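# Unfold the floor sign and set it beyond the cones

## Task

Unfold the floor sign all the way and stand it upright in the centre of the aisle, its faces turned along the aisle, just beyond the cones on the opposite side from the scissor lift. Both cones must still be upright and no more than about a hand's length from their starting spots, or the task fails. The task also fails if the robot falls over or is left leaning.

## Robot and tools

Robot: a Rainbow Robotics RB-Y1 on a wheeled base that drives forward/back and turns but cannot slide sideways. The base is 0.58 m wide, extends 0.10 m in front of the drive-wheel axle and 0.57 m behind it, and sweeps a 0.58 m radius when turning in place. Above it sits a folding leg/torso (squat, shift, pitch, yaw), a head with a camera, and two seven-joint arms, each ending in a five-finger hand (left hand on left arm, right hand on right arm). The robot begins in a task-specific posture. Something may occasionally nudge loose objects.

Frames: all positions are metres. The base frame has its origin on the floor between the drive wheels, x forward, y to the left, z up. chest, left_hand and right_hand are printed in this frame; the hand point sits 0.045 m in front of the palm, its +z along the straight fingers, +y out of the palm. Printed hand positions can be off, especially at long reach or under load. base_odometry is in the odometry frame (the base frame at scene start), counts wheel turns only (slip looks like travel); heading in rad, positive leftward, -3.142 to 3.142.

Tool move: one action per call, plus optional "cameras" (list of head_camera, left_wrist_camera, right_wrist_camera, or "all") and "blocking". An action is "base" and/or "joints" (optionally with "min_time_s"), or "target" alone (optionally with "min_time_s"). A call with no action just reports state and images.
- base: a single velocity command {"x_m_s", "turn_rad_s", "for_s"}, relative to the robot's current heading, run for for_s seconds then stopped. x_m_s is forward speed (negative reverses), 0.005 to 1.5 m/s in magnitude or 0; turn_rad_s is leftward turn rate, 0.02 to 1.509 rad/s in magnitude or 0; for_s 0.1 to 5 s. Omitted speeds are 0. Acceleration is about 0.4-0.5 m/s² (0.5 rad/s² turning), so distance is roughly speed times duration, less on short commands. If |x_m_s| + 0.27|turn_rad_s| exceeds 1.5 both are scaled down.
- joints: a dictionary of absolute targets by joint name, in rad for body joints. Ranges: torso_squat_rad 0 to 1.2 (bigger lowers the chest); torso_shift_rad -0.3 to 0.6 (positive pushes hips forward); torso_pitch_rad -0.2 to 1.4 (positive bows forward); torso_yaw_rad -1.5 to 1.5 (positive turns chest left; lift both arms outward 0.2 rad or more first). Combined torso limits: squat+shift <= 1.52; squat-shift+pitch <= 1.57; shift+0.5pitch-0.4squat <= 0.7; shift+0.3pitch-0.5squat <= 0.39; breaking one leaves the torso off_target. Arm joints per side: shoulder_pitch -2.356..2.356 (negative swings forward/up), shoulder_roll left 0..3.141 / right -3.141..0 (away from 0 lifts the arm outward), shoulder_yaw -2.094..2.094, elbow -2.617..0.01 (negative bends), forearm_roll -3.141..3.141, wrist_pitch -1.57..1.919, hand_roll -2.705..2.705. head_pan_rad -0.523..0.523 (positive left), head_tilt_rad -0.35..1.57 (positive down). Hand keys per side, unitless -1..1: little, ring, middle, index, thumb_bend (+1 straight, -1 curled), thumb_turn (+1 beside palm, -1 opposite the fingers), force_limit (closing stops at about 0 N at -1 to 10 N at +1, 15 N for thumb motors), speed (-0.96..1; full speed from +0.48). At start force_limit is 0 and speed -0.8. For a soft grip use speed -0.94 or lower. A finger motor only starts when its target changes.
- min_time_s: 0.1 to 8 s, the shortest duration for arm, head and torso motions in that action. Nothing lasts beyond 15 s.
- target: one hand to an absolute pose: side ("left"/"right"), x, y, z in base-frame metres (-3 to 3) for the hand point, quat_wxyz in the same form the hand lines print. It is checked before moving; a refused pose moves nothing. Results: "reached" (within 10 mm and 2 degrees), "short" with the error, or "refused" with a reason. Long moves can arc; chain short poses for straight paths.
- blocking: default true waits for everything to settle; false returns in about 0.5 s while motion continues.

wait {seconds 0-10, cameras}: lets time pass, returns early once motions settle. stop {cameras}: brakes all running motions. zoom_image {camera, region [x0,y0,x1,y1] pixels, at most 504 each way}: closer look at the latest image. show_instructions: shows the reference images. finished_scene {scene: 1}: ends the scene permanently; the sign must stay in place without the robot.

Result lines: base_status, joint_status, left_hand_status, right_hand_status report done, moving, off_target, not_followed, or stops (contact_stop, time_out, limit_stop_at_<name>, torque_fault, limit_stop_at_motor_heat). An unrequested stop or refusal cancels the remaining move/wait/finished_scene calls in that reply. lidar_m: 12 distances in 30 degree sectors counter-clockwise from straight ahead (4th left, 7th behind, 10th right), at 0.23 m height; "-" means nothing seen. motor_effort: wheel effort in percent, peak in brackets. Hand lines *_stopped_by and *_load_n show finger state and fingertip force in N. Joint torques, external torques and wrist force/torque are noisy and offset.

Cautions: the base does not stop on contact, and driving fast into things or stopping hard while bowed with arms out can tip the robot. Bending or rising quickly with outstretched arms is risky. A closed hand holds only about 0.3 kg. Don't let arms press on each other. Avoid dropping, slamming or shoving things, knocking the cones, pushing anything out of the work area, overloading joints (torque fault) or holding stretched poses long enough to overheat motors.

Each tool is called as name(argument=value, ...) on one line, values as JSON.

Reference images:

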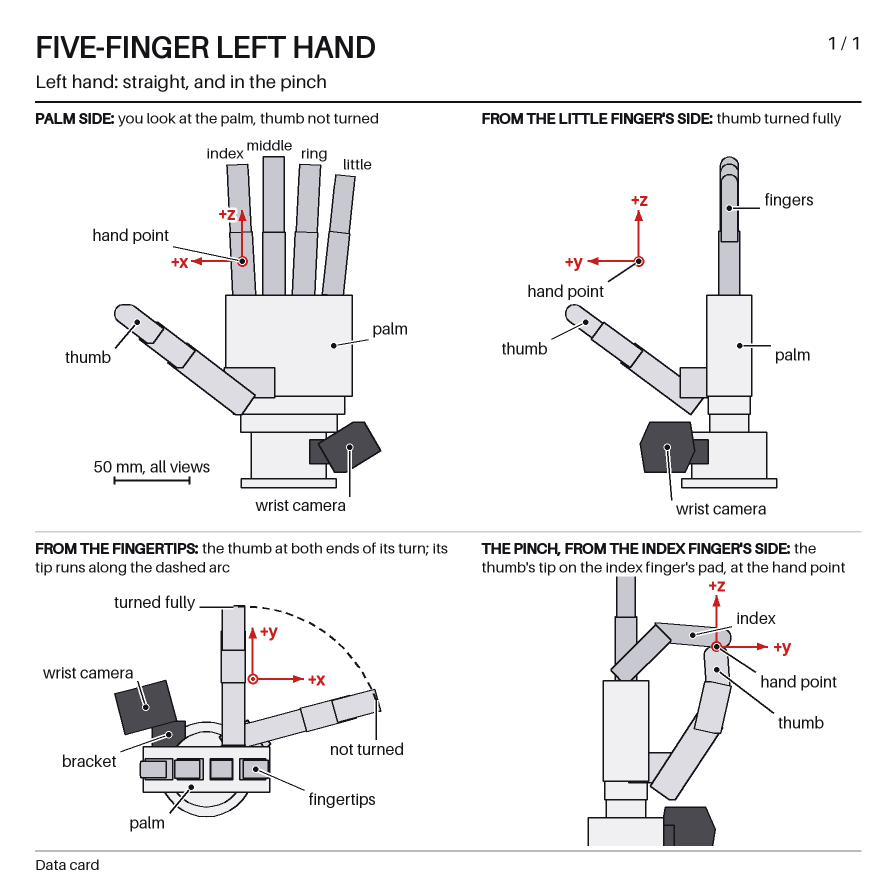

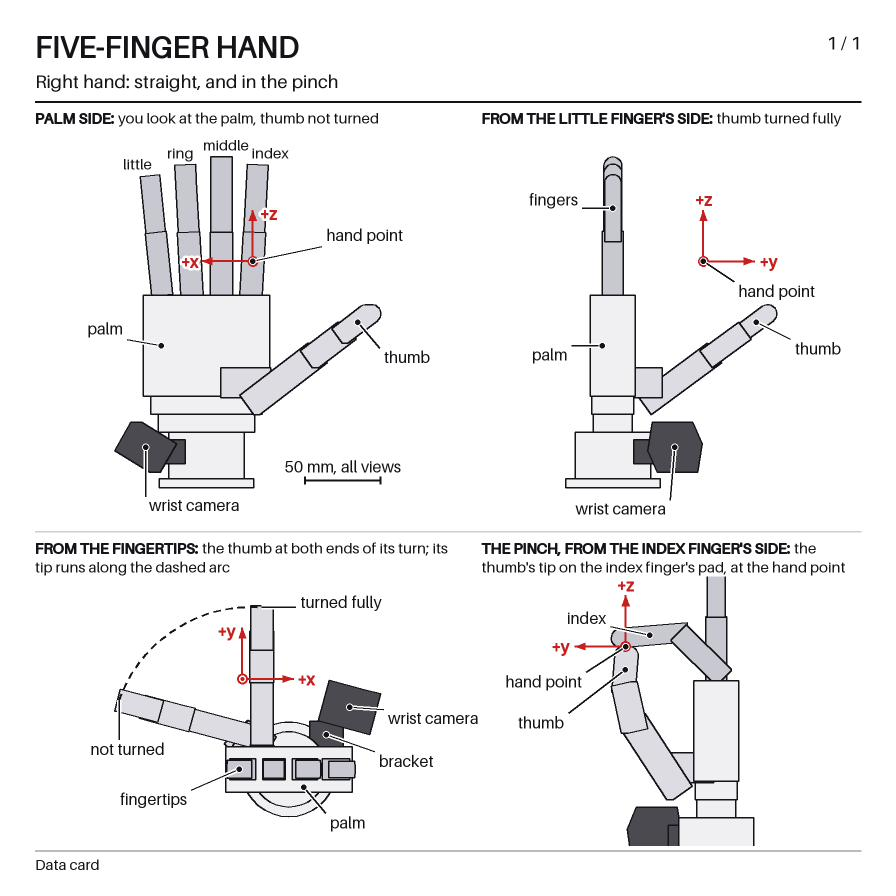

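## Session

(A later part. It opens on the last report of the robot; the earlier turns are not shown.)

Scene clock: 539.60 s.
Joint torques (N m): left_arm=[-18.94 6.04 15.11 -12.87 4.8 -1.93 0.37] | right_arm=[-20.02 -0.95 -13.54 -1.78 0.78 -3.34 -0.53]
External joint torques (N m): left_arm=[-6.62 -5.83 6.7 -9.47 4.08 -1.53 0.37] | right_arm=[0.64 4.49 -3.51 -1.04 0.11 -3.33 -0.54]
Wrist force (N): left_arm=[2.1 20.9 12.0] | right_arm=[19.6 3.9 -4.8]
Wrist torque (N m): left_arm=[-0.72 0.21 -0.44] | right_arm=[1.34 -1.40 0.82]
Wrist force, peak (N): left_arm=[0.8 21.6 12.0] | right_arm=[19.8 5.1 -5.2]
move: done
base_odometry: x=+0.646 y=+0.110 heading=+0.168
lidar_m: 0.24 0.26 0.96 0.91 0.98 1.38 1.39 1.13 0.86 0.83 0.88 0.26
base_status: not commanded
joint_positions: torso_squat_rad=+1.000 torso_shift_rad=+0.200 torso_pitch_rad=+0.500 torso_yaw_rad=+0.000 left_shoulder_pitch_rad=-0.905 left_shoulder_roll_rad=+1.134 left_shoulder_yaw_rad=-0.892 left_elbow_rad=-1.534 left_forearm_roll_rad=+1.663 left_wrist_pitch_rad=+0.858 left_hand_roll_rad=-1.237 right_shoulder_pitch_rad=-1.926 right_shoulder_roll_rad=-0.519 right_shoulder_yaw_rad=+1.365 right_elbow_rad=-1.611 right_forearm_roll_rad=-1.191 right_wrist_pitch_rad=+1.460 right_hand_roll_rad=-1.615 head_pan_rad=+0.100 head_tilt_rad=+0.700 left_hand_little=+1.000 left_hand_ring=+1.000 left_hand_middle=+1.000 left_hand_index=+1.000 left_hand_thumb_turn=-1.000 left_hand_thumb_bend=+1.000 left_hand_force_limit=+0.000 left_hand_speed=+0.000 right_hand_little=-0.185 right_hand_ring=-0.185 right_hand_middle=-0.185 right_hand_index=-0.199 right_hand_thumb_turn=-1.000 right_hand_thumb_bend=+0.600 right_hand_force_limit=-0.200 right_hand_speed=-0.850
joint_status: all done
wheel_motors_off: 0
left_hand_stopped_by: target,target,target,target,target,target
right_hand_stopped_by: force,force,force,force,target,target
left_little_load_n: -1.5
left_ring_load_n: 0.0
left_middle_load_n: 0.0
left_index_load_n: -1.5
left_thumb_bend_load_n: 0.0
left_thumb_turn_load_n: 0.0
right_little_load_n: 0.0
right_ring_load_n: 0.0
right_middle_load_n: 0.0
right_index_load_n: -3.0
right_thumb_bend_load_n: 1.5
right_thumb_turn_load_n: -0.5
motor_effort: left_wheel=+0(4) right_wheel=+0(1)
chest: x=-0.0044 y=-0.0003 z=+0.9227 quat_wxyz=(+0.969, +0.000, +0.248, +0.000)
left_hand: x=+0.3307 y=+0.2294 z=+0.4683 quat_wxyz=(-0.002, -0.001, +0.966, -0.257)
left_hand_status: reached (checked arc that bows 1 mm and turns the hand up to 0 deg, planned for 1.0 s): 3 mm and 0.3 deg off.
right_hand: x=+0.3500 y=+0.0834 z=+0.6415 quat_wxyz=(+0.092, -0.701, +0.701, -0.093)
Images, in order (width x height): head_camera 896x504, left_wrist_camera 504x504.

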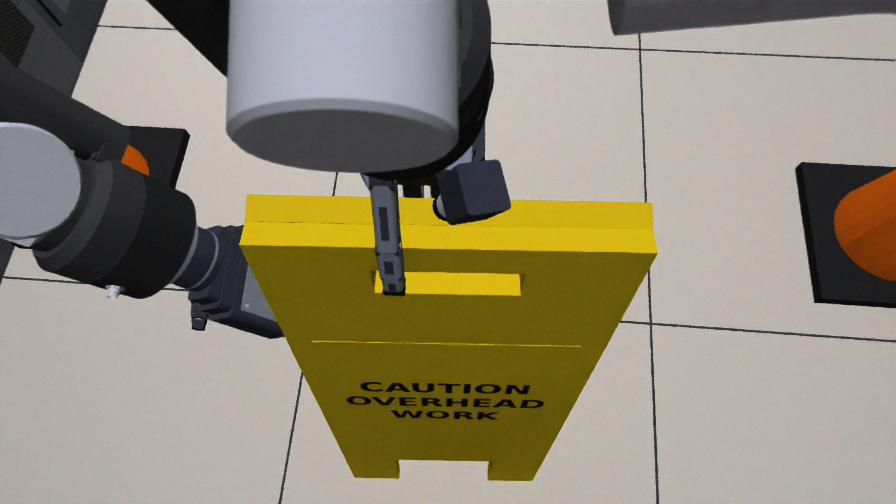

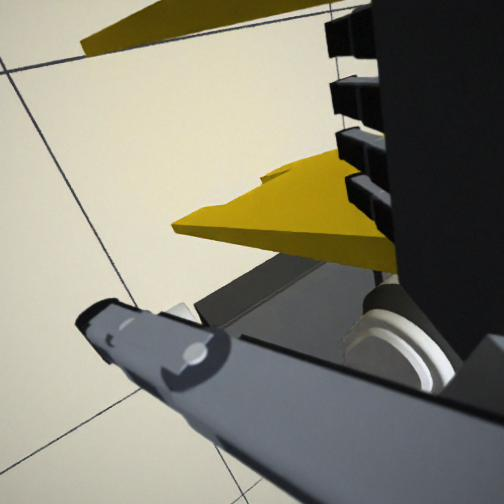

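move(target={"side": "left", "x": 0.338, "y": 0.229, "z": 0.4530, "quat_wxyz": [0.0045, -0.0169, -0.9657, 0.2588]}, min_time_s=1.0)

move(target={"side": "right", "x": 0.3529, "y": 0.0854, "z": 0.6412, "quat_wxyz": [0.0890, -0.6761, 0.7250, -0.0955]}, min_time_s=1.0)

move(target={"side": "left", "x": 0.345, "y": 0.2295, "z": 0.4530, "quat_wxyz": [0.0090, -0.0337, -0.9653, 0.2586]}, min_time_s=1.0, cameras=["head_camera", "left_wrist_camera"])

Scene clock: 543.00 s.
Joint torques (N m): left_arm=[-13.72 10.15 6.15 -4.94 1.81 -0.26 -0.14] | right_arm=[-21.72 -4.92 -12.87 -1.55 0.88 -0.79 -0.26]
External joint torques (N m): left_arm=[-0.93 -1.53 -2.01 -1.54 1.05 0.05 -0.13] | right_arm=[-1.07 0.5 -2.84 -0.8 0.2 -0.77 -0.26]
Wrist force (N): left_arm=[2.2 5.5 5.0] | right_arm=[9.2 7.2 8.1]
Wrist torque (N m): left_arm=[-0.40 -0.16 -0.06] | right_arm=[0.95 -1.57 0.72]
Wrist force, peak (N): left_arm=[2.0 23.2 11.9] | right_arm=[21.8 5.2 -5.0]
move: done
base_odometry: x=+0.646 y=+0.110 heading=+0.168
lidar_m: 0.25 0.27 0.94 0.92 0.97 1.37 1.39 1.14 0.86 0.84 0.89 0.27
base_status: not commanded
joint_positions: torso_squat_rad=+1.000 torso_shift_rad=+0.200 torso_pitch_rad=+0.500 torso_yaw_rad=+0.000 left_shoulder_pitch_rad=-0.922 left_shoulder_roll_rad=+1.073 left_shoulder_yaw_rad=-0.896 left_elbow_rad=-1.430 left_forearm_roll_rad=+1.683 left_wrist_pitch_rad=+0.881 left_hand_roll_rad=-1.337 right_shoulder_pitch_rad=-1.926 right_shoulder_roll_rad=-0.518 right_shoulder_yaw_rad=+1.365 right_elbow_rad=-1.612 right_forearm_roll_rad=-1.191 right_wrist_pitch_rad=+1.460 right_hand_roll_rad=-1.615 head_pan_rad=+0.100 head_tilt_rad=+0.700 left_hand_little=+1.000 left_hand_ring=+1.000 left_hand_middle=+1.000 left_hand_index=+1.000 left_hand_thumb_turn=-1.000 left_hand_thumb_bend=+1.000 left_hand_force_limit=+0.000 left_hand_speed=+0.000 right_hand_little=-0.185 right_hand_ring=-0.185 right_hand_middle=-0.185 right_hand_index=-0.198 right_hand_thumb_turn=-1.000 right_hand_thumb_bend=+0.600 right_hand_force_limit=-0.200 right_hand_speed=-0.850
joint_status: all done
wheel_motors_off: 0
left_hand_stopped_by: target,target,target,target,target,target
right_hand_stopped_by: force,force,force,force,target,target
left_little_load_n: -0.5
left_ring_load_n: 0.0
left_middle_load_n: -0.5
left_index_load_n: 0.0
left_thumb_bend_load_n: 0.0
left_thumb_turn_load_n: 0.5
right_little_load_n: 1.5
right_ring_load_n: 1.5
right_middle_load_n: 0.0
right_index_load_n: 2.5
right_thumb_bend_load_n: 0.0
right_thumb_turn_load_n: 0.0
motor_effort: left_wheel=-2(4) right_wheel=+0(1)
chest: x=-0.0044 y=-0.0003 z=+0.9227 quat_wxyz=(+0.969, +0.000, +0.248, +0.000)
left_hand: x=+0.3379 y=+0.2295 z=+0.4530 quat_wxyz=(-0.004, +0.017, +0.966, -0.258)
left_hand_status: reached (checked arc that bows 3 mm and turns the hand up to 2 deg, planned for 1.0 s): 0 mm and 0.1 deg off.
right_hand: x=+0.3495 y=+0.0839 z=+0.6414 quat_wxyz=(+0.092, -0.701, +0.701, -0.093)
pictures: none

Scene clock: 544.33 s.
Joint torques (N m): left_arm=[-13.36 10.12 6.03 -5.11 1.84 -0.43 -0.1] | right_arm=[-21.6 -4.77 -13.33 -0.3 0.86 -0.53 -0.51]
External joint torques (N m): left_arm=[-0.57 -1.56 -2.13 -1.71 1.08 -0.11 -0.1] | right_arm=[-0.89 0.65 -3.35 0.47 0.2 -0.54 -0.52]
Wrist force (N): left_arm=[0.0 6.3 6.7] | right_arm=[8.5 8.2 6.3]
Wrist torque (N m): left_arm=[-0.42 0.16 -0.10] | right_arm=[1.01 -1.70 0.43]
Wrist force, peak (N): left_arm=[0.3 7.0 7.2] | right_arm=[8.7 8.1 8.3]
move: done
base_odometry: x=+0.646 y=+0.110 heading=+0.168
lidar_m: 0.24 0.24 0.94 0.91 0.96 1.37 1.39 1.13 0.85 0.83 0.88 0.25
base_status: not commanded
joint_positions: torso_squat_rad=+1.000 torso_shift_rad=+0.200 torso_pitch_rad=+0.500 torso_yaw_rad=+0.000 left_shoulder_pitch_rad=-0.922 left_shoulder_roll_rad=+1.073 left_shoulder_yaw_rad=-0.896 left_elbow_rad=-1.429 left_forearm_roll_rad=+1.683 left_wrist_pitch_rad=+0.881 left_hand_roll_rad=-1.337 right_shoulder_pitch_rad=-1.924 right_shoulder_roll_rad=-0.510 right_shoulder_yaw_rad=+1.363 right_elbow_rad=-1.597 right_forearm_roll_rad=-1.191 right_wrist_pitch_rad=+1.476 right_hand_roll_rad=-1.673 head_pan_rad=+0.100 head_tilt_rad=+0.700 left_hand_little=+1.000 left_hand_ring=+1.000 left_hand_middle=+1.000 left_hand_index=+1.000 left_hand_thumb_turn=-1.000 left_hand_thumb_bend=+1.000 left_hand_force_limit=+0.000 left_hand_speed=+0.000 right_hand_little=-0.185 right_hand_ring=-0.185 right_hand_middle=-0.185 right_hand_index=-0.199 right_hand_thumb_turn=-1.000 right_hand_thumb_bend=+0.600 right_hand_force_limit=-0.200 right_hand_speed=-0.850
joint_status: all done
wheel_motors_off: 0
left_hand_stopped_by: target,target,target,target,target,target
right_hand_stopped_by: force,force,force,force,target,target
left_little_load_n: 0.0
left_ring_load_n: 0.0
left_middle_load_n: 0.0
left_index_load_n: 0.0
left_thumb_bend_load_n: 0.0
left_thumb_turn_load_n: 0.0
right_little_load_n: 2.0
right_ring_load_n: 1.0
right_middle_load_n: 0.0
right_index_load_n: -1.5
right_thumb_bend_load_n: 0.0
right_thumb_turn_load_n: 0.0
motor_effort: left_wheel=-3(5) right_wheel=+0(1)
chest: x=-0.0044 y=-0.0003 z=+0.9227 quat_wxyz=(+0.969, +0.000, +0.248, +0.000)
left_hand: x=+0.3380 y=+0.2295 z=+0.4530 quat_wxyz=(-0.004, +0.016, +0.966, -0.258)
right_hand: x=+0.3528 y=+0.0848 z=+0.6408 quat_wxyz=(+0.088, -0.677, +0.725, -0.095)
right_hand_status: reached (checked arc that bows 0 mm and turns the hand up to 4 deg, planned for 1.0 s): 1 mm and 0.1 deg off.
pictures: none

Scene clock: 545.67 s.
Joint torques (N m): left_arm=[-14.81 9.11 8.02 -5.61 2.49 -0.45 -0.16] | right_arm=[-21.55 -5.14 -13.18 -1.25 0.83 -1 -0.27]
External joint torques (N m): left_arm=[-1.59 -2.52 -0.12 -2.27 1.71 -0.18 -0.15] | right_arm=[-0.84 0.28 -3.21 -0.49 0.16 -1.01 -0.27]
Wrist force (N): left_arm=[1.9 8.6 6.8] | right_arm=[9.9 7.0 5.4]
Wrist torque (N m): left_arm=[-0.36 -0.05 -0.13] | right_arm=[1.13 -1.59 0.71]
Wrist force, peak (N): left_arm=[2.1 10.1 8.6] | right_arm=[7.6 8.9 8.0]
move: done
base_odometry: x=+0.646 y=+0.110 heading=+0.168
lidar_m: 0.25 0.26 0.95 0.92 0.98 1.38 1.40 1.14 0.85 0.83 0.88 0.26
base_status: not commanded
joint_positions: torso_squat_rad=+1.000 torso_shift_rad=+0.200 torso_pitch_rad=+0.500 torso_yaw_rad=+0.000 left_shoulder_pitch_rad=-0.948 left_shoulder_roll_rad=+1.052 left_shoulder_yaw_rad=-0.896 left_elbow_rad=-1.386 left_forearm_roll_rad=+1.694 left_wrist_pitch_rad=+0.914 left_hand_roll_rad=-1.385 right_shoulder_pitch_rad=-1.924 right_shoulder_roll_rad=-0.510 right_shoulder_yaw_rad=+1.363 right_elbow_rad=-1.597 right_forearm_roll_rad=-1.191 right_wrist_pitch_rad=+1.477 right_hand_roll_rad=-1.674 head_pan_rad=+0.100 head_tilt_rad=+0.700 left_hand_little=+1.000 left_hand_ring=+1.000 left_hand_middle=+1.000 left_hand_index=+1.000 left_hand_thumb_turn=-1.000 left_hand_thumb_bend=+1.000 left_hand_force_limit=+0.000 left_hand_speed=+0.000 right_hand_little=-0.185 right_hand_ring=-0.185 right_hand_middle=-0.185 right_hand_index=-0.198 right_hand_thumb_turn=-1.000 right_hand_thumb_bend=+0.600 right_hand_force_limit=-0.200 right_hand_speed=-0.850
joint_status: all done
wheel_motors_off: 0
left_hand_stopped_by: target,target,target,target,target,target
right_hand_stopped_by: force,force,force,force,target,target
left_little_load_n: -0.5
left_ring_load_n: 0.0
left_middle_load_n: 0.0
left_index_load_n: -0.5
left_thumb_bend_load_n: -0.5
left_thumb_turn_load_n: 0.0
right_little_load_n: 1.5
right_ring_load_n: 0.5
right_middle_load_n: 0.0
right_index_load_n: 1.0
right_thumb_bend_load_n: 0.0
right_thumb_turn_load_n: 0.0
motor_effort: left_wheel=-1(4) right_wheel=+0(1)
chest: x=-0.0044 y=-0.0003 z=+0.9227 quat_wxyz=(+0.969, +0.000, +0.248, +0.000)
left_hand: x=+0.3445 y=+0.2301 z=+0.4530 quat_wxyz=(-0.008, +0.033, +0.966, -0.257)
left_hand_status: reached (checked arc that bows 2 mm and turns the hand up to 2 deg, planned for 1.0 s): 1 mm and 0.3 deg off.
right_hand: x=+0.3528 y=+0.0848 z=+0.6407 quat_wxyz=(+0.088, -0.677, +0.725, -0.095)
Images, in order (width x height): head_camera 896x504, left_wrist_camera 504x504.

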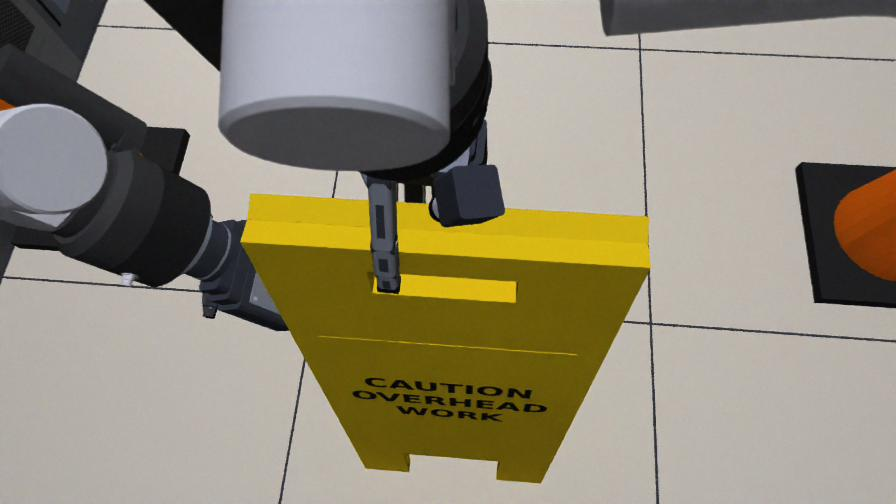

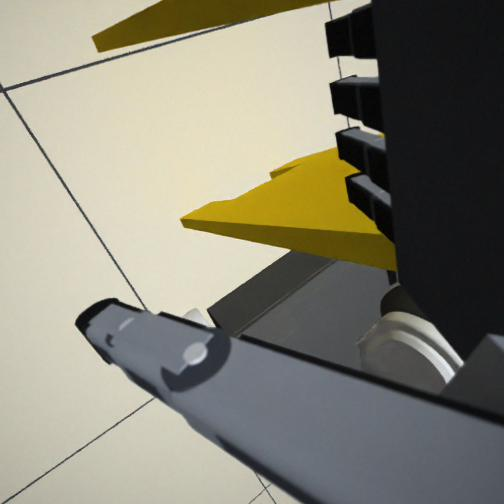

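move(joints={"torso_squat_rad": 1.02}, min_time_s=1.5, cameras=["head_camera", "left_wrist_camera"])

Scene clock: 547.73 s.
Joint torques (N m): left_arm=[-15.04 8.69 7.8 -5.79 2.46 -0.66 -0.11] | right_arm=[-21.69 -4.59 -13.35 -1.11 0.94 -1 -0.26]
External joint torques (N m): left_arm=[-1.82 -2.93 -0.33 -2.45 1.68 -0.39 -0.11] | right_arm=[-0.98 0.83 -3.38 -0.34 0.27 -1.01 -0.26]
Wrist force (N): left_arm=[2.3 8.5 6.8] | right_arm=[10.4 6.5 5.3]
Wrist torque (N m): left_arm=[-0.38 -0.11 -0.08] | right_arm=[1.08 -1.68 0.73]
Wrist force, peak (N): left_arm=[2.0 8.6 8.2] | right_arm=[10.8 7.1 5.5]
move: done
base_odometry: x=+0.646 y=+0.110 heading=+0.168
lidar_m: 0.24 0.27 0.95 0.92 0.98 1.38 1.39 1.14 0.85 0.83 0.88 0.26
base_status: not commanded
joint_positions: torso_squat_rad=+1.020 torso_shift_rad=+0.200 torso_pitch_rad=+0.500 torso_yaw_rad=+0.000 left_shoulder_pitch_rad=-0.948 left_shoulder_roll_rad=+1.052 left_shoulder_yaw_rad=-0.896 left_elbow_rad=-1.386 left_forearm_roll_rad=+1.694 left_wrist_pitch_rad=+0.914 left_hand_roll_rad=-1.385 right_shoulder_pitch_rad=-1.924 right_shoulder_roll_rad=-0.510 right_shoulder_yaw_rad=+1.363 right_elbow_rad=-1.597 right_forearm_roll_rad=-1.191 right_wrist_pitch_rad=+1.477 right_hand_roll_rad=-1.674 head_pan_rad=+0.100 head_tilt_rad=+0.700 left_hand_little=+1.000 left_hand_ring=+1.000 left_hand_middle=+1.000 left_hand_index=+1.000 left_hand_thumb_turn=-1.000 left_hand_thumb_bend=+1.000 left_hand_force_limit=+0.000 left_hand_speed=+0.000 right_hand_little=-0.185 right_hand_ring=-0.185 right_hand_middle=-0.185 right_hand_index=-0.198 right_hand_thumb_turn=-1.000 right_hand_thumb_bend=+0.600 right_hand_force_limit=-0.200 right_hand_speed=-0.850
joint_status: all done
wheel_motors_off: 0
left_hand_stopped_by: target,target,target,target,target,target
right_hand_stopped_by: force,force,force,force,target,target
left_little_load_n: -1.0
left_ring_load_n: 0.0
left_middle_load_n: 0.0
left_index_load_n: -0.5
left_thumb_bend_load_n: 0.0
left_thumb_turn_load_n: 0.0
right_little_load_n: 1.5
right_ring_load_n: 0.5
right_middle_load_n: 0.0
right_index_load_n: 1.0
right_thumb_bend_load_n: 0.0
right_thumb_turn_load_n: 0.0
motor_effort: left_wheel=-2(4) right_wheel=+0(1)
chest: x=-0.0068 y=-0.0003 z=+0.9111 quat_wxyz=(+0.969, +0.000, +0.247, +0.000)
left_hand: x=+0.3422 y=+0.2301 z=+0.4415 quat_wxyz=(-0.008, +0.033, +0.966, -0.257)
right_hand: x=+0.3505 y=+0.0848 z=+0.6292 quat_wxyz=(+0.088, -0.677, +0.725, -0.095)
Images, in order (width x height): head_camera 896x504, left_wrist_camera 504x504.

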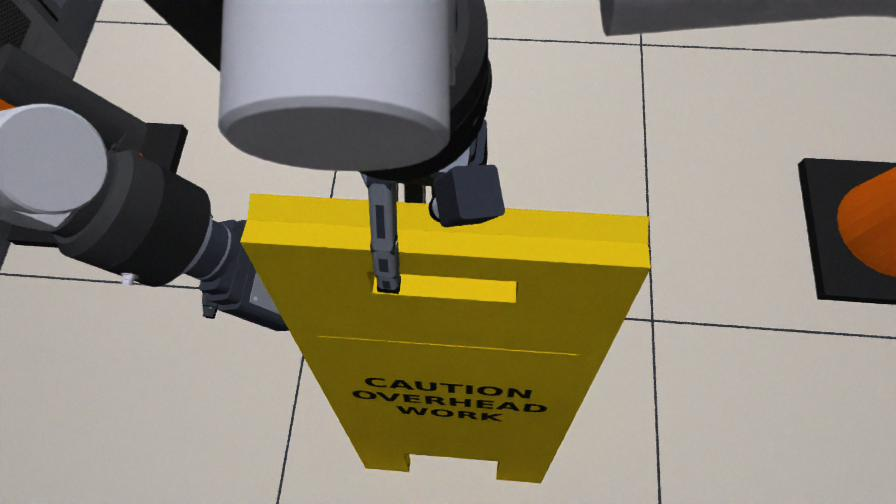

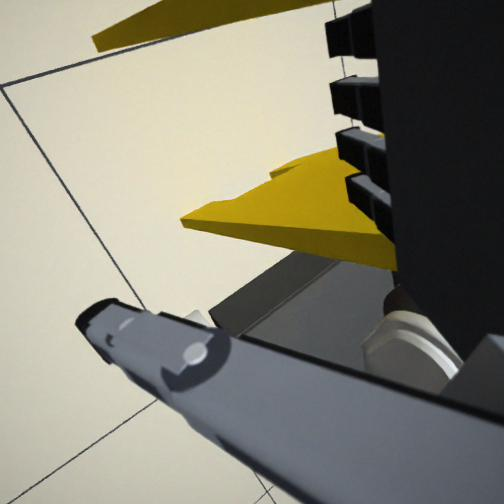

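move(joints={"torso_squat_rad": 1.028}, min_time_s=1.2)

move(joints={"torso_squat_rad": 1.035}, min_time_s=1.2, cameras=["head_camera", "left_wrist_camera"])

Scene clock: 549.37 s.
Joint torques (N m): left_arm=[-14.71 9.09 8.54 -5.73 2.52 -0.36 -0.04] | right_arm=[-21.64 -4.57 -12.78 -0.99 1.02 -0.97 -0.32]
External joint torques (N m): left_arm=[-1.49 -2.53 0.4 -2.39 1.74 -0.08 -0.04] | right_arm=[-0.93 0.85 -2.81 -0.22 0.35 -0.98 -0.32]
Wrist force (N): left_arm=[1.6 7.5 7.3] | right_arm=[9.5 6.1 3.8]
Wrist torque (N m): left_arm=[-0.51 0.11 -0.12] | right_arm=[1.17 -1.58 0.63]
Wrist force, peak (N): left_arm=[2.2 8.5 7.9] | right_arm=[10.8 7.2 5.6]
move: done
base_odometry: x=+0.646 y=+0.110 heading=+0.168
lidar_m: 0.24 0.27 0.94 0.92 0.97 1.38 1.39 1.13 0.86 0.83 0.88 0.25
base_status: not commanded
joint_positions: torso_squat_rad=+1.028 torso_shift_rad=+0.200 torso_pitch_rad=+0.500 torso_yaw_rad=+0.000 left_shoulder_pitch_rad=-0.948 left_shoulder_roll_rad=+1.052 left_shoulder_yaw_rad=-0.896 left_elbow_rad=-1.386 left_forearm_roll_rad=+1.694 left_wrist_pitch_rad=+0.914 left_hand_roll_rad=-1.385 right_shoulder_pitch_rad=-1.924 right_shoulder_roll_rad=-0.510 right_shoulder_yaw_rad=+1.363 right_elbow_rad=-1.597 right_forearm_roll_rad=-1.191 right_wrist_pitch_rad=+1.477 right_hand_roll_rad=-1.674 head_pan_rad=+0.100 head_tilt_rad=+0.700 left_hand_little=+1.000 left_hand_ring=+1.000 left_hand_middle=+1.000 left_hand_index=+1.000 left_hand_thumb_turn=-1.000 left_hand_thumb_bend=+1.000 left_hand_force_limit=+0.000 left_hand_speed=+0.000 right_hand_little=-0.185 right_hand_ring=-0.185 right_hand_middle=-0.185 right_hand_index=-0.198 right_hand_thumb_turn=-1.000 right_hand_thumb_bend=+0.600 right_hand_force_limit=-0.200 right_hand_speed=-0.850
joint_status: all done
wheel_motors_off: 0
left_hand_stopped_by: target,target,target,target,target,target
right_hand_stopped_by: force,force,force,force,target,target
left_little_load_n: -0.5
left_ring_load_n: 0.0
left_middle_load_n: 0.0
left_index_load_n: -0.5
left_thumb_bend_load_n: 0.0
left_thumb_turn_load_n: 0.0
right_little_load_n: 1.0
right_ring_load_n: 0.0
right_middle_load_n: 0.0
right_index_load_n: 1.0
right_thumb_bend_load_n: 0.0
right_thumb_turn_load_n: 0.0
motor_effort: left_wheel=-3(3) right_wheel=+0(1)
chest: x=-0.0078 y=-0.0003 z=+0.9064 quat_wxyz=(+0.969, +0.000, +0.247, +0.000)
left_hand: x=+0.3412 y=+0.2301 z=+0.4368 quat_wxyz=(-0.007, +0.033, +0.966, -0.257)
right_hand: x=+0.3495 y=+0.0848 z=+0.6246 quat_wxyz=(+0.088, -0.677, +0.725, -0.095)
pictures: none

Scene clock: 550.87 s.
Joint torques (N m): left_arm=[-11.88 9.24 8.42 -5.68 1.95 -0.03 -0.19] | right_arm=[-20.26 -4.78 -11.39 -1.22 0.65 -0.88 -0.32]
External joint torques (N m): left_arm=[1.36 -2.38 0.28 -2.34 1.16 0.25 -0.19] | right_arm=[0.45 0.65 -1.42 -0.46 -0.02 -0.89 -0.32]
Wrist force (N): left_arm=[-1.0 5.8 2.5] | right_arm=[9.1 5.1 -0.2]
Wrist torque (N m): left_arm=[0.00 -0.12 -0.31] | right_arm=[1.21 -1.48 0.63]
Wrist force, peak (N): left_arm=[1.9 8.4 7.0] | right_arm=[9.7 6.1 3.5]
move: done
base_odometry: x=+0.646 y=+0.110 heading=+0.168
lidar_m: 0.24 0.26 0.94 0.92 0.98 1.38 1.40 1.13 0.85 0.83 0.88 0.26
base_status: not commanded
joint_positions: torso_squat_rad=+1.035 torso_shift_rad=+0.200 torso_pitch_rad=+0.500 torso_yaw_rad=+0.000 left_shoulder_pitch_rad=-0.948 left_shoulder_roll_rad=+1.052 left_shoulder_yaw_rad=-0.896 left_elbow_rad=-1.386 left_forearm_roll_rad=+1.694 left_wrist_pitch_rad=+0.914 left_hand_roll_rad=-1.385 right_shoulder_pitch_rad=-1.925 right_shoulder_roll_rad=-0.510 right_shoulder_yaw_rad=+1.362 right_elbow_rad=-1.597 right_forearm_roll_rad=-1.191 right_wrist_pitch_rad=+1.477 right_hand_roll_rad=-1.674 head_pan_rad=+0.100 head_tilt_rad=+0.700 left_hand_little=+1.000 left_hand_ring=+1.000 left_hand_middle=+1.000 left_hand_index=+1.000 left_hand_thumb_turn=-1.000 left_hand_thumb_bend=+1.000 left_hand_force_limit=+0.000 left_hand_speed=+0.000 right_hand_little=-0.185 right_hand_ring=-0.185 right_hand_middle=-0.185 right_hand_index=-0.199 right_hand_thumb_turn=-1.000 right_hand_thumb_bend=+0.600 right_hand_force_limit=-0.200 right_hand_speed=-0.850
joint_status: all done
wheel_motors_off: 0
left_hand_stopped_by: target,target,target,target,target,target
right_hand_stopped_by: force,force,force,force,target,target
left_little_load_n: 0.0
left_ring_load_n: 0.0
left_middle_load_n: 0.0
left_index_load_n: 0.0
left_thumb_bend_load_n: 0.0
left_thumb_turn_load_n: 0.0
right_little_load_n: 0.0
right_ring_load_n: 0.0
right_middle_load_n: 0.0
right_index_load_n: -1.5
right_thumb_bend_load_n: 0.0
right_thumb_turn_load_n: 0.0
motor_effort: left_wheel=-1(6) right_wheel=+0(1)
chest: x=-0.0087 y=-0.0003 z=+0.9024 quat_wxyz=(+0.969, +0.000, +0.247, +0.000)
left_hand: x=+0.3407 y=+0.2299 z=+0.4330 quat_wxyz=(-0.007, +0.033, +0.966, -0.257)
right_hand: x=+0.3488 y=+0.0850 z=+0.6208 quat_wxyz=(+0.089, -0.677, +0.725, -0.095)
Images, in order (width x height): head_camera 896x504, left_wrist_camera 504x504.

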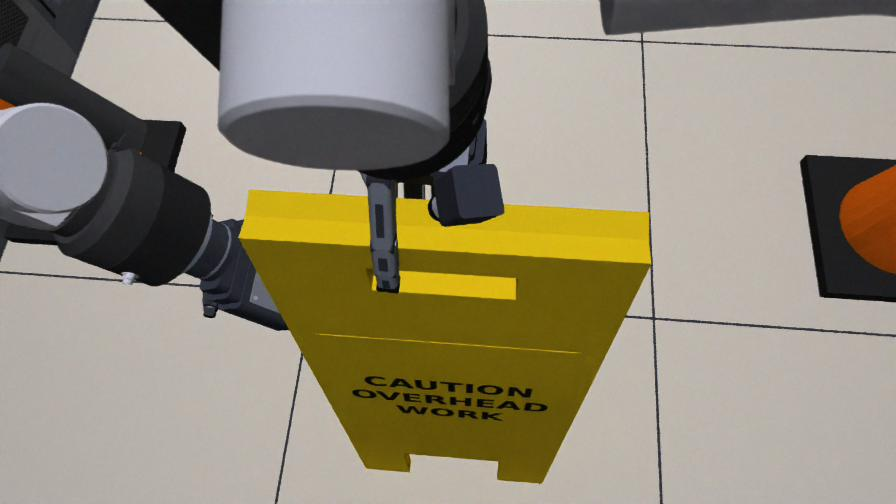

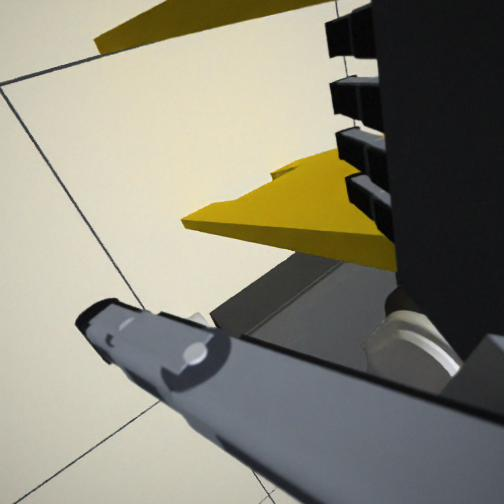

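move(base={"x_m_s": 0.02, "for_s": 0.5}, joints={"torso_squat_rad": 1.039}, min_time_s=1.0, cameras=["head_camera", "left_wrist_camera"])

Scene clock: 552.57 s.
Joint torques (N m): left_arm=[-12.39 10.22 8.97 -5.44 1.8 -0.7 -0.11] | right_arm=[-19.95 -4.63 -11.74 -1.44 0.45 -0.72 -0.29]
External joint torques (N m): left_arm=[0.85 -1.4 0.82 -2.1 1.01 -0.43 -0.11] | right_arm=[0.76 0.8 -1.76 -0.68 -0.22 -0.73 -0.29]
Wrist force (N): left_arm=[0.9 4.4 3.6] | right_arm=[8.2 5.5 0.8]
Wrist torque (N m): left_arm=[-0.17 0.01 0.00] | right_arm=[1.15 -1.48 0.67]
Wrist force, peak (N): left_arm=[3.3 5.4 6.9] | right_arm=[9.2 5.0 3.7]
move: done
base_odometry: x=+0.656 y=+0.112 heading=+0.168
lidar_m: 0.23 0.26 0.95 0.92 0.98 1.38 1.40 1.14 0.87 0.82 0.87 0.24
base_status: done (sent for 0.5 of 0.5 s)
joint_positions: torso_squat_rad=+1.039 torso_shift_rad=+0.200 torso_pitch_rad=+0.500 torso_yaw_rad=+0.000 left_shoulder_pitch_rad=-0.948 left_shoulder_roll_rad=+1.052 left_shoulder_yaw_rad=-0.896 left_elbow_rad=-1.387 left_forearm_roll_rad=+1.694 left_wrist_pitch_rad=+0.914 left_hand_roll_rad=-1.385 right_shoulder_pitch_rad=-1.925 right_shoulder_roll_rad=-0.510 right_shoulder_yaw_rad=+1.362 right_elbow_rad=-1.597 right_forearm_roll_rad=-1.191 right_wrist_pitch_rad=+1.476 right_hand_roll_rad=-1.674 head_pan_rad=+0.100 head_tilt_rad=+0.700 left_hand_little=+1.000 left_hand_ring=+1.000 left_hand_middle=+1.000 left_hand_index=+1.000 left_hand_thumb_turn=-1.000 left_hand_thumb_bend=+1.000 left_hand_force_limit=+0.000 left_hand_speed=+0.000 right_hand_little=-0.185 right_hand_ring=-0.185 right_hand_middle=-0.185 right_hand_index=-0.198 right_hand_thumb_turn=-1.000 right_hand_thumb_bend=+0.600 right_hand_force_limit=-0.200 right_hand_speed=-0.850
joint_status: all done
wheel_motors_off: 0
left_hand_stopped_by: target,target,target,target,target,target
right_hand_stopped_by: force,force,force,force,target,target
left_little_load_n: 0.0
left_ring_load_n: 0.0
left_middle_load_n: 0.0
left_index_load_n: 0.0
left_thumb_bend_load_n: -0.5
left_thumb_turn_load_n: 0.0
right_little_load_n: 0.5
right_ring_load_n: 0.0
right_middle_load_n: 0.0
right_index_load_n: 0.0
right_thumb_bend_load_n: 0.0
right_thumb_turn_load_n: 0.0
motor_effort: left_wheel=-3(9) right_wheel=-1(16)
chest: x=-0.0092 y=-0.0003 z=+0.9000 quat_wxyz=(+0.969, +0.000, +0.247, +0.000)
left_hand: x=+0.3401 y=+0.2298 z=+0.4306 quat_wxyz=(-0.007, +0.033, +0.966, -0.257)
right_hand: x=+0.3484 y=+0.0850 z=+0.6185 quat_wxyz=(+0.089, -0.677, +0.725, -0.095)
Images, in order (width x height): head_camera 896x504, left_wrist_camera 504x504.

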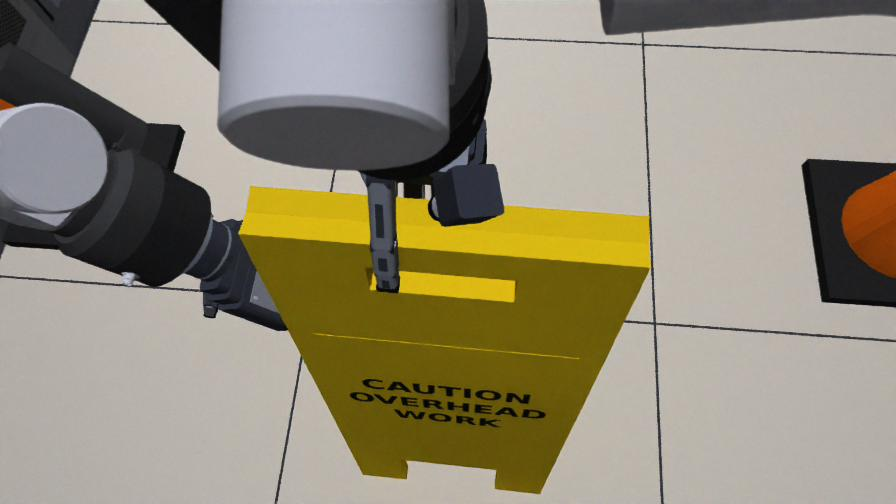

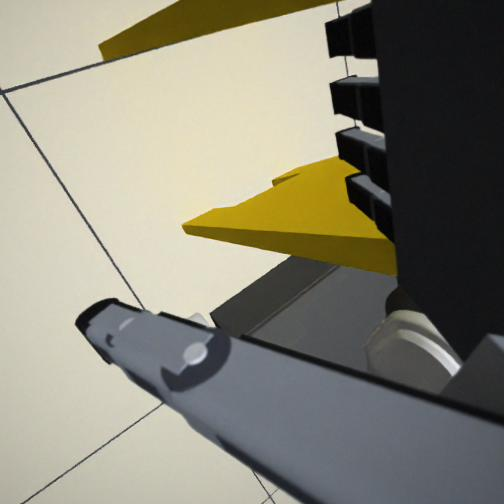

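move(base={"x_m_s": 0.02, "for_s": 0.4}, joints={"torso_squat_rad": 1.043}, min_time_s=1.0, cameras=["head_camera", "left_wrist_camera"])

Scene clock: 554.23 s.
Joint torques (N m): left_arm=[-12.91 10.36 8.4 -5.37 1.76 -0.76 -0.04] | right_arm=[-20.12 -4.41 -10.82 -1.26 0.75 -1.02 -0.18]
External joint torques (N m): left_arm=[0.33 -1.26 0.26 -2.03 0.98 -0.49 -0.04] | right_arm=[0.59 1.01 -0.84 -0.5 0.08 -1.03 -0.18]
Wrist force (N): left_arm=[1.2 5.2 3.2] | right_arm=[9.8 6.0 0.4]
Wrist torque (N m): left_arm=[-0.10 0.01 0.04] | right_arm=[1.31 -1.41 0.68]
Wrist force, peak (N): left_arm=[2.9 6.1 5.3] | right_arm=[10.5 6.2 -0.1]
move: done
base_odometry: x=+0.664 y=+0.113 heading=+0.168
lidar_m: 0.24 0.25 0.95 0.92 0.96 1.38 1.41 1.14 0.86 0.83 0.88 0.24
base_status: done (sent for 0.4 of 0.4 s)
joint_positions: torso_squat_rad=+1.043 torso_shift_rad=+0.200 torso_pitch_rad=+0.500 torso_yaw_rad=+0.000 left_shoulder_pitch_rad=-0.948 left_shoulder_roll_rad=+1.052 left_shoulder_yaw_rad=-0.896 left_elbow_rad=-1.387 left_forearm_roll_rad=+1.694 left_wrist_pitch_rad=+0.914 left_hand_roll_rad=-1.385 right_shoulder_pitch_rad=-1.925 right_shoulder_roll_rad=-0.510 right_shoulder_yaw_rad=+1.362 right_elbow_rad=-1.597 right_forearm_roll_rad=-1.191 right_wrist_pitch_rad=+1.477 right_hand_roll_rad=-1.674 head_pan_rad=+0.100 head_tilt_rad=+0.700 left_hand_little=+1.000 left_hand_ring=+1.000 left_hand_middle=+1.000 left_hand_index=+1.000 left_hand_thumb_turn=-1.000 left_hand_thumb_bend=+1.000 left_hand_force_limit=+0.000 left_hand_speed=+0.000 right_hand_little=-0.185 right_hand_ring=-0.185 right_hand_middle=-0.185 right_hand_index=-0.198 right_hand_thumb_turn=-1.000 right_hand_thumb_bend=+0.600 right_hand_force_limit=-0.200 right_hand_speed=-0.850
joint_status: all done
wheel_motors_off: 0
left_hand_stopped_by: target,target,target,target,target,target
right_hand_stopped_by: force,force,force,force,target,target
left_little_load_n: 0.0
left_ring_load_n: 0.0
left_middle_load_n: 0.0
left_index_load_n: 0.0
left_thumb_bend_load_n: 0.0
left_thumb_turn_load_n: 0.0
right_little_load_n: 0.0
right_ring_load_n: 0.0
right_middle_load_n: 0.0
right_index_load_n: -0.5
right_thumb_bend_load_n: 0.0
right_thumb_turn_load_n: -0.5
motor_effort: left_wheel=-2(14) right_wheel=-1(18)
chest: x=-0.0097 y=-0.0003 z=+0.8976 quat_wxyz=(+0.969, +0.000, +0.247, +0.000)
left_hand: x=+0.3396 y=+0.2298 z=+0.4282 quat_wxyz=(-0.007, +0.033, +0.966, -0.257)
right_hand: x=+0.3479 y=+0.0850 z=+0.6162 quat_wxyz=(+0.089, -0.677, +0.725, -0.095)
Images, in order (width x height): head_camera 896x504, left_wrist_camera 504x504.

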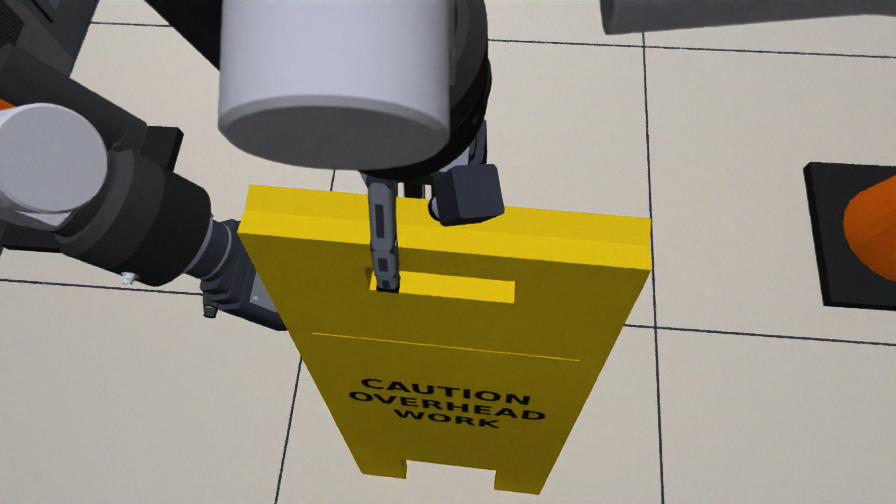

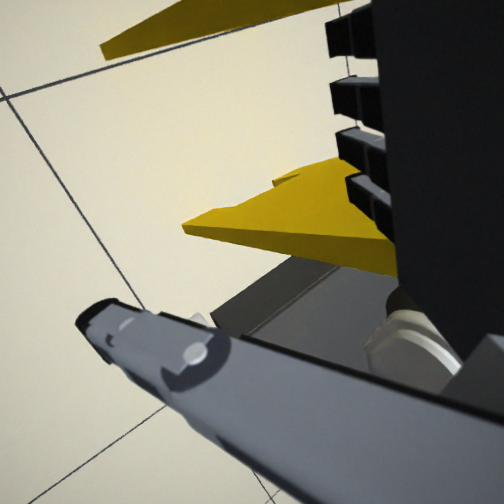

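zoom_image(camera="left_wrist_camera", region=[60, 0, 400, 300])

Scaled by 1.482 from the camera's image (finer frame: 720x720).

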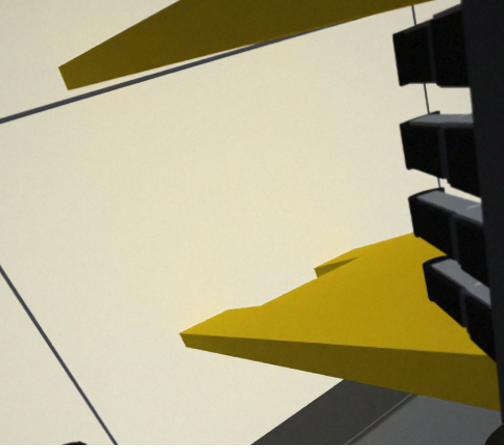

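move(target={"side": "left", "x": 0.3400, "y": 0.2295, "z": 0.4340, "quat_wxyz": [0.0090, -0.0337, -0.9653, 0.2586]}, min_time_s=1.0, cameras=["head_camera", "left_wrist_camera"])

Scene clock: 557.60 s.
Joint torques (N m): left_arm=[-15.36 12.27 11.66 -6.54 2.52 -0.47 0.52] | right_arm=[-20.18 -4.54 -11.23 -1.32 0.55 -0.9 -0.31]
External joint torques (N m): left_arm=[-2.1 0.59 3.44 -3.23 1.73 -0.2 0.52] | right_arm=[0.53 0.89 -1.25 -0.56 -0.12 -0.91 -0.31]
Wrist force (N): left_arm=[2.5 7.9 9.5] | right_arm=[8.3 5.8 0.1]
Wrist torque (N m): left_arm=[-0.51 0.07 0.05] | right_arm=[1.21 -1.34 0.66]
Wrist force, peak (N): left_arm=[2.4 7.8 10.0] | right_arm=[10.4 6.5 0.3]
move: done
base_odometry: x=+0.664 y=+0.113 heading=+0.168
lidar_m: 0.23 0.26 0.95 0.92 0.97 1.39 1.41 1.14 0.86 0.83 0.88 0.24
base_status: not commanded
joint_positions: torso_squat_rad=+1.043 torso_shift_rad=+0.200 torso_pitch_rad=+0.500 torso_yaw_rad=+0.000 left_shoulder_pitch_rad=-0.952 left_shoulder_roll_rad=+1.063 left_shoulder_yaw_rad=-0.893 left_elbow_rad=-1.399 left_forearm_roll_rad=+1.700 left_wrist_pitch_rad=+0.925 left_hand_roll_rad=-1.377 right_shoulder_pitch_rad=-1.925 right_shoulder_roll_rad=-0.510 right_shoulder_yaw_rad=+1.362 right_elbow_rad=-1.597 right_forearm_roll_rad=-1.191 right_wrist_pitch_rad=+1.477 right_hand_roll_rad=-1.674 head_pan_rad=+0.100 head_tilt_rad=+0.700 left_hand_little=+1.000 left_hand_ring=+1.000 left_hand_middle=+1.000 left_hand_index=+1.000 left_hand_thumb_turn=-1.000 left_hand_thumb_bend=+1.000 left_hand_force_limit=+0.000 left_hand_speed=+0.000 right_hand_little=-0.185 right_hand_ring=-0.185 right_hand_middle=-0.185 right_hand_index=-0.198 right_hand_thumb_turn=-1.000 right_hand_thumb_bend=+0.600 right_hand_force_limit=-0.200 right_hand_speed=-0.850
joint_status: all done
wheel_motors_off: 0
left_hand_stopped_by: target,target,target,target,target,target
right_hand_stopped_by: force,force,force,force,target,target
left_little_load_n: -0.5
left_ring_load_n: 0.0
left_middle_load_n: 0.0
left_index_load_n: 0.0
left_thumb_bend_load_n: 0.0
left_thumb_turn_load_n: 0.0
right_little_load_n: 0.0
right_ring_load_n: 0.5
right_middle_load_n: 0.0
right_index_load_n: -0.5
right_thumb_bend_load_n: 0.0
right_thumb_turn_load_n: 0.0
motor_effort: left_wheel=-2(4) right_wheel=-1(2)
chest: x=-0.0096 y=-0.0003 z=+0.8976 quat_wxyz=(+0.969, +0.000, +0.247, +0.000)
left_hand: x=+0.3393 y=+0.2301 z=+0.4332 quat_wxyz=(-0.010, +0.033, +0.966, -0.258)
left_hand_status: reached (checked arc that bows 0 mm and turns the hand up to 0 deg, planned for 1.0 s): 1 mm and 0.1 deg off.
right_hand: x=+0.3479 y=+0.0850 z=+0.6161 quat_wxyz=(+0.089, -0.677, +0.725, -0.095)
Images, in order (width x height): head_camera 896x504, left_wrist_camera 504x504.

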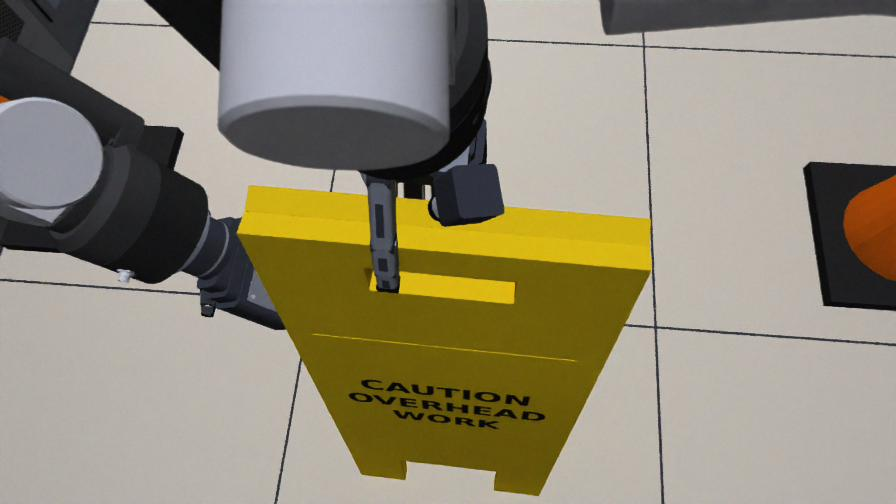

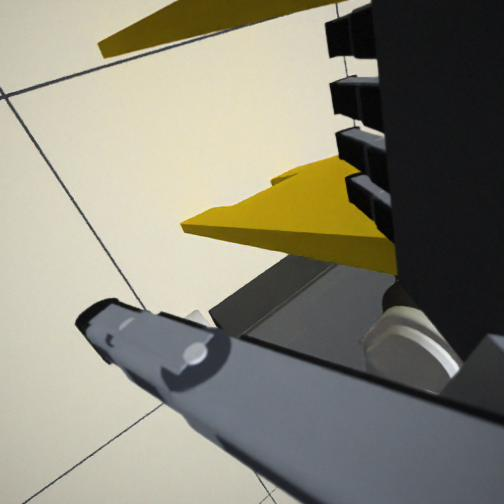

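move(target={"side": "left", "x": 0.3375, "y": 0.2300, "z": 0.4190, "quat_wxyz": [0.0090, -0.0337, -0.9653, 0.2586]}, min_time_s=1.5, cameras=["head_camera", "left_wrist_camera"])

Scene clock: 560.30 s.
Joint torques (N m): left_arm=[-10.72 9.47 5.05 -3.58 0.84 -0.5 -0.17] | right_arm=[-19.76 -4.58 -11.13 -1.2 0.65 -0.76 -0.31]
External joint torques (N m): left_arm=[2.45 -2.08 -2.93 -0.23 0.06 -0.26 -0.17] | right_arm=[0.95 0.84 -1.16 -0.44 -0.02 -0.77 -0.31]
Wrist force (N): left_arm=[1.0 3.8 4.2] | right_arm=[8.0 6.3 1.2]
Wrist torque (N m): left_arm=[-0.19 0.06 0.04] | right_arm=[1.26 -1.30 0.65]
Wrist force, peak (N): left_arm=[2.0 8.5 9.6] | right_arm=[9.4 6.6 0.8]
move: done
base_odometry: x=+0.664 y=+0.113 heading=+0.168
lidar_m: 0.23 0.25 0.94 0.92 0.97 1.39 1.41 1.12 0.86 0.83 0.89 0.24
base_status: not commanded
joint_positions: torso_squat_rad=+1.043 torso_shift_rad=+0.200 torso_pitch_rad=+0.500 torso_yaw_rad=+0.000 left_shoulder_pitch_rad=-0.941 left_shoulder_roll_rad=+1.034 left_shoulder_yaw_rad=-0.899 left_elbow_rad=-1.359 left_forearm_roll_rad=+1.697 left_wrist_pitch_rad=+0.908 left_hand_roll_rad=-1.410 right_shoulder_pitch_rad=-1.925 right_shoulder_roll_rad=-0.510 right_shoulder_yaw_rad=+1.362 right_elbow_rad=-1.597 right_forearm_roll_rad=-1.191 right_wrist_pitch_rad=+1.476 right_hand_roll_rad=-1.674 head_pan_rad=+0.100 head_tilt_rad=+0.700 left_hand_little=+1.000 left_hand_ring=+1.000 left_hand_middle=+1.000 left_hand_index=+1.000 left_hand_thumb_turn=-1.000 left_hand_thumb_bend=+1.000 left_hand_force_limit=+0.000 left_hand_speed=+0.000 right_hand_little=-0.185 right_hand_ring=-0.185 right_hand_middle=-0.185 right_hand_index=-0.198 right_hand_thumb_turn=-1.000 right_hand_thumb_bend=+0.600 right_hand_force_limit=-0.200 right_hand_speed=-0.850
joint_status: all done
wheel_motors_off: 0
left_hand_stopped_by: target,target,target,target,target,target
right_hand_stopped_by: force,force,force,force,target,target
left_little_load_n: 0.0
left_ring_load_n: -0.5
left_middle_load_n: 0.0
left_index_load_n: 0.0
left_thumb_bend_load_n: 0.0
left_thumb_turn_load_n: 0.0
right_little_load_n: 0.0
right_ring_load_n: 0.0
right_middle_load_n: 0.0
right_index_load_n: 0.0
right_thumb_bend_load_n: 0.0
right_thumb_turn_load_n: 0.0
motor_effort: left_wheel=+1(4) right_wheel=-2(2)
chest: x=-0.0096 y=-0.0003 z=+0.8976 quat_wxyz=(+0.969, +0.000, +0.247, +0.000)
left_hand: x=+0.3373 y=+0.2303 z=+0.4199 quat_wxyz=(-0.008, +0.034, +0.966, -0.258)
left_hand_status: reached (checked arc that bows 1 mm and turns the hand up to 0 deg, planned for 1.5 s): 1 mm and 0.1 deg off.
right_hand: x=+0.3479 y=+0.0850 z=+0.6161 quat_wxyz=(+0.089, -0.677, +0.725, -0.095)
Images, in order (width x height): head_camera 896x504, left_wrist_camera 504x504.

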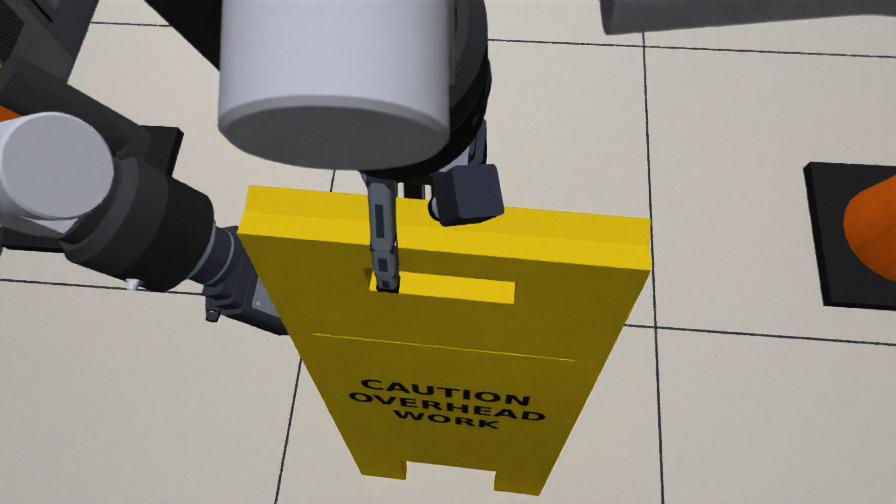

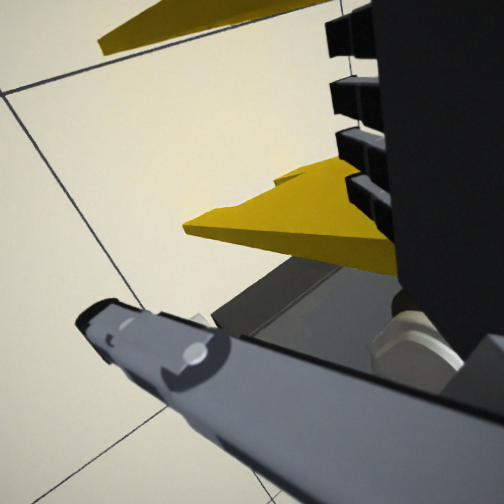

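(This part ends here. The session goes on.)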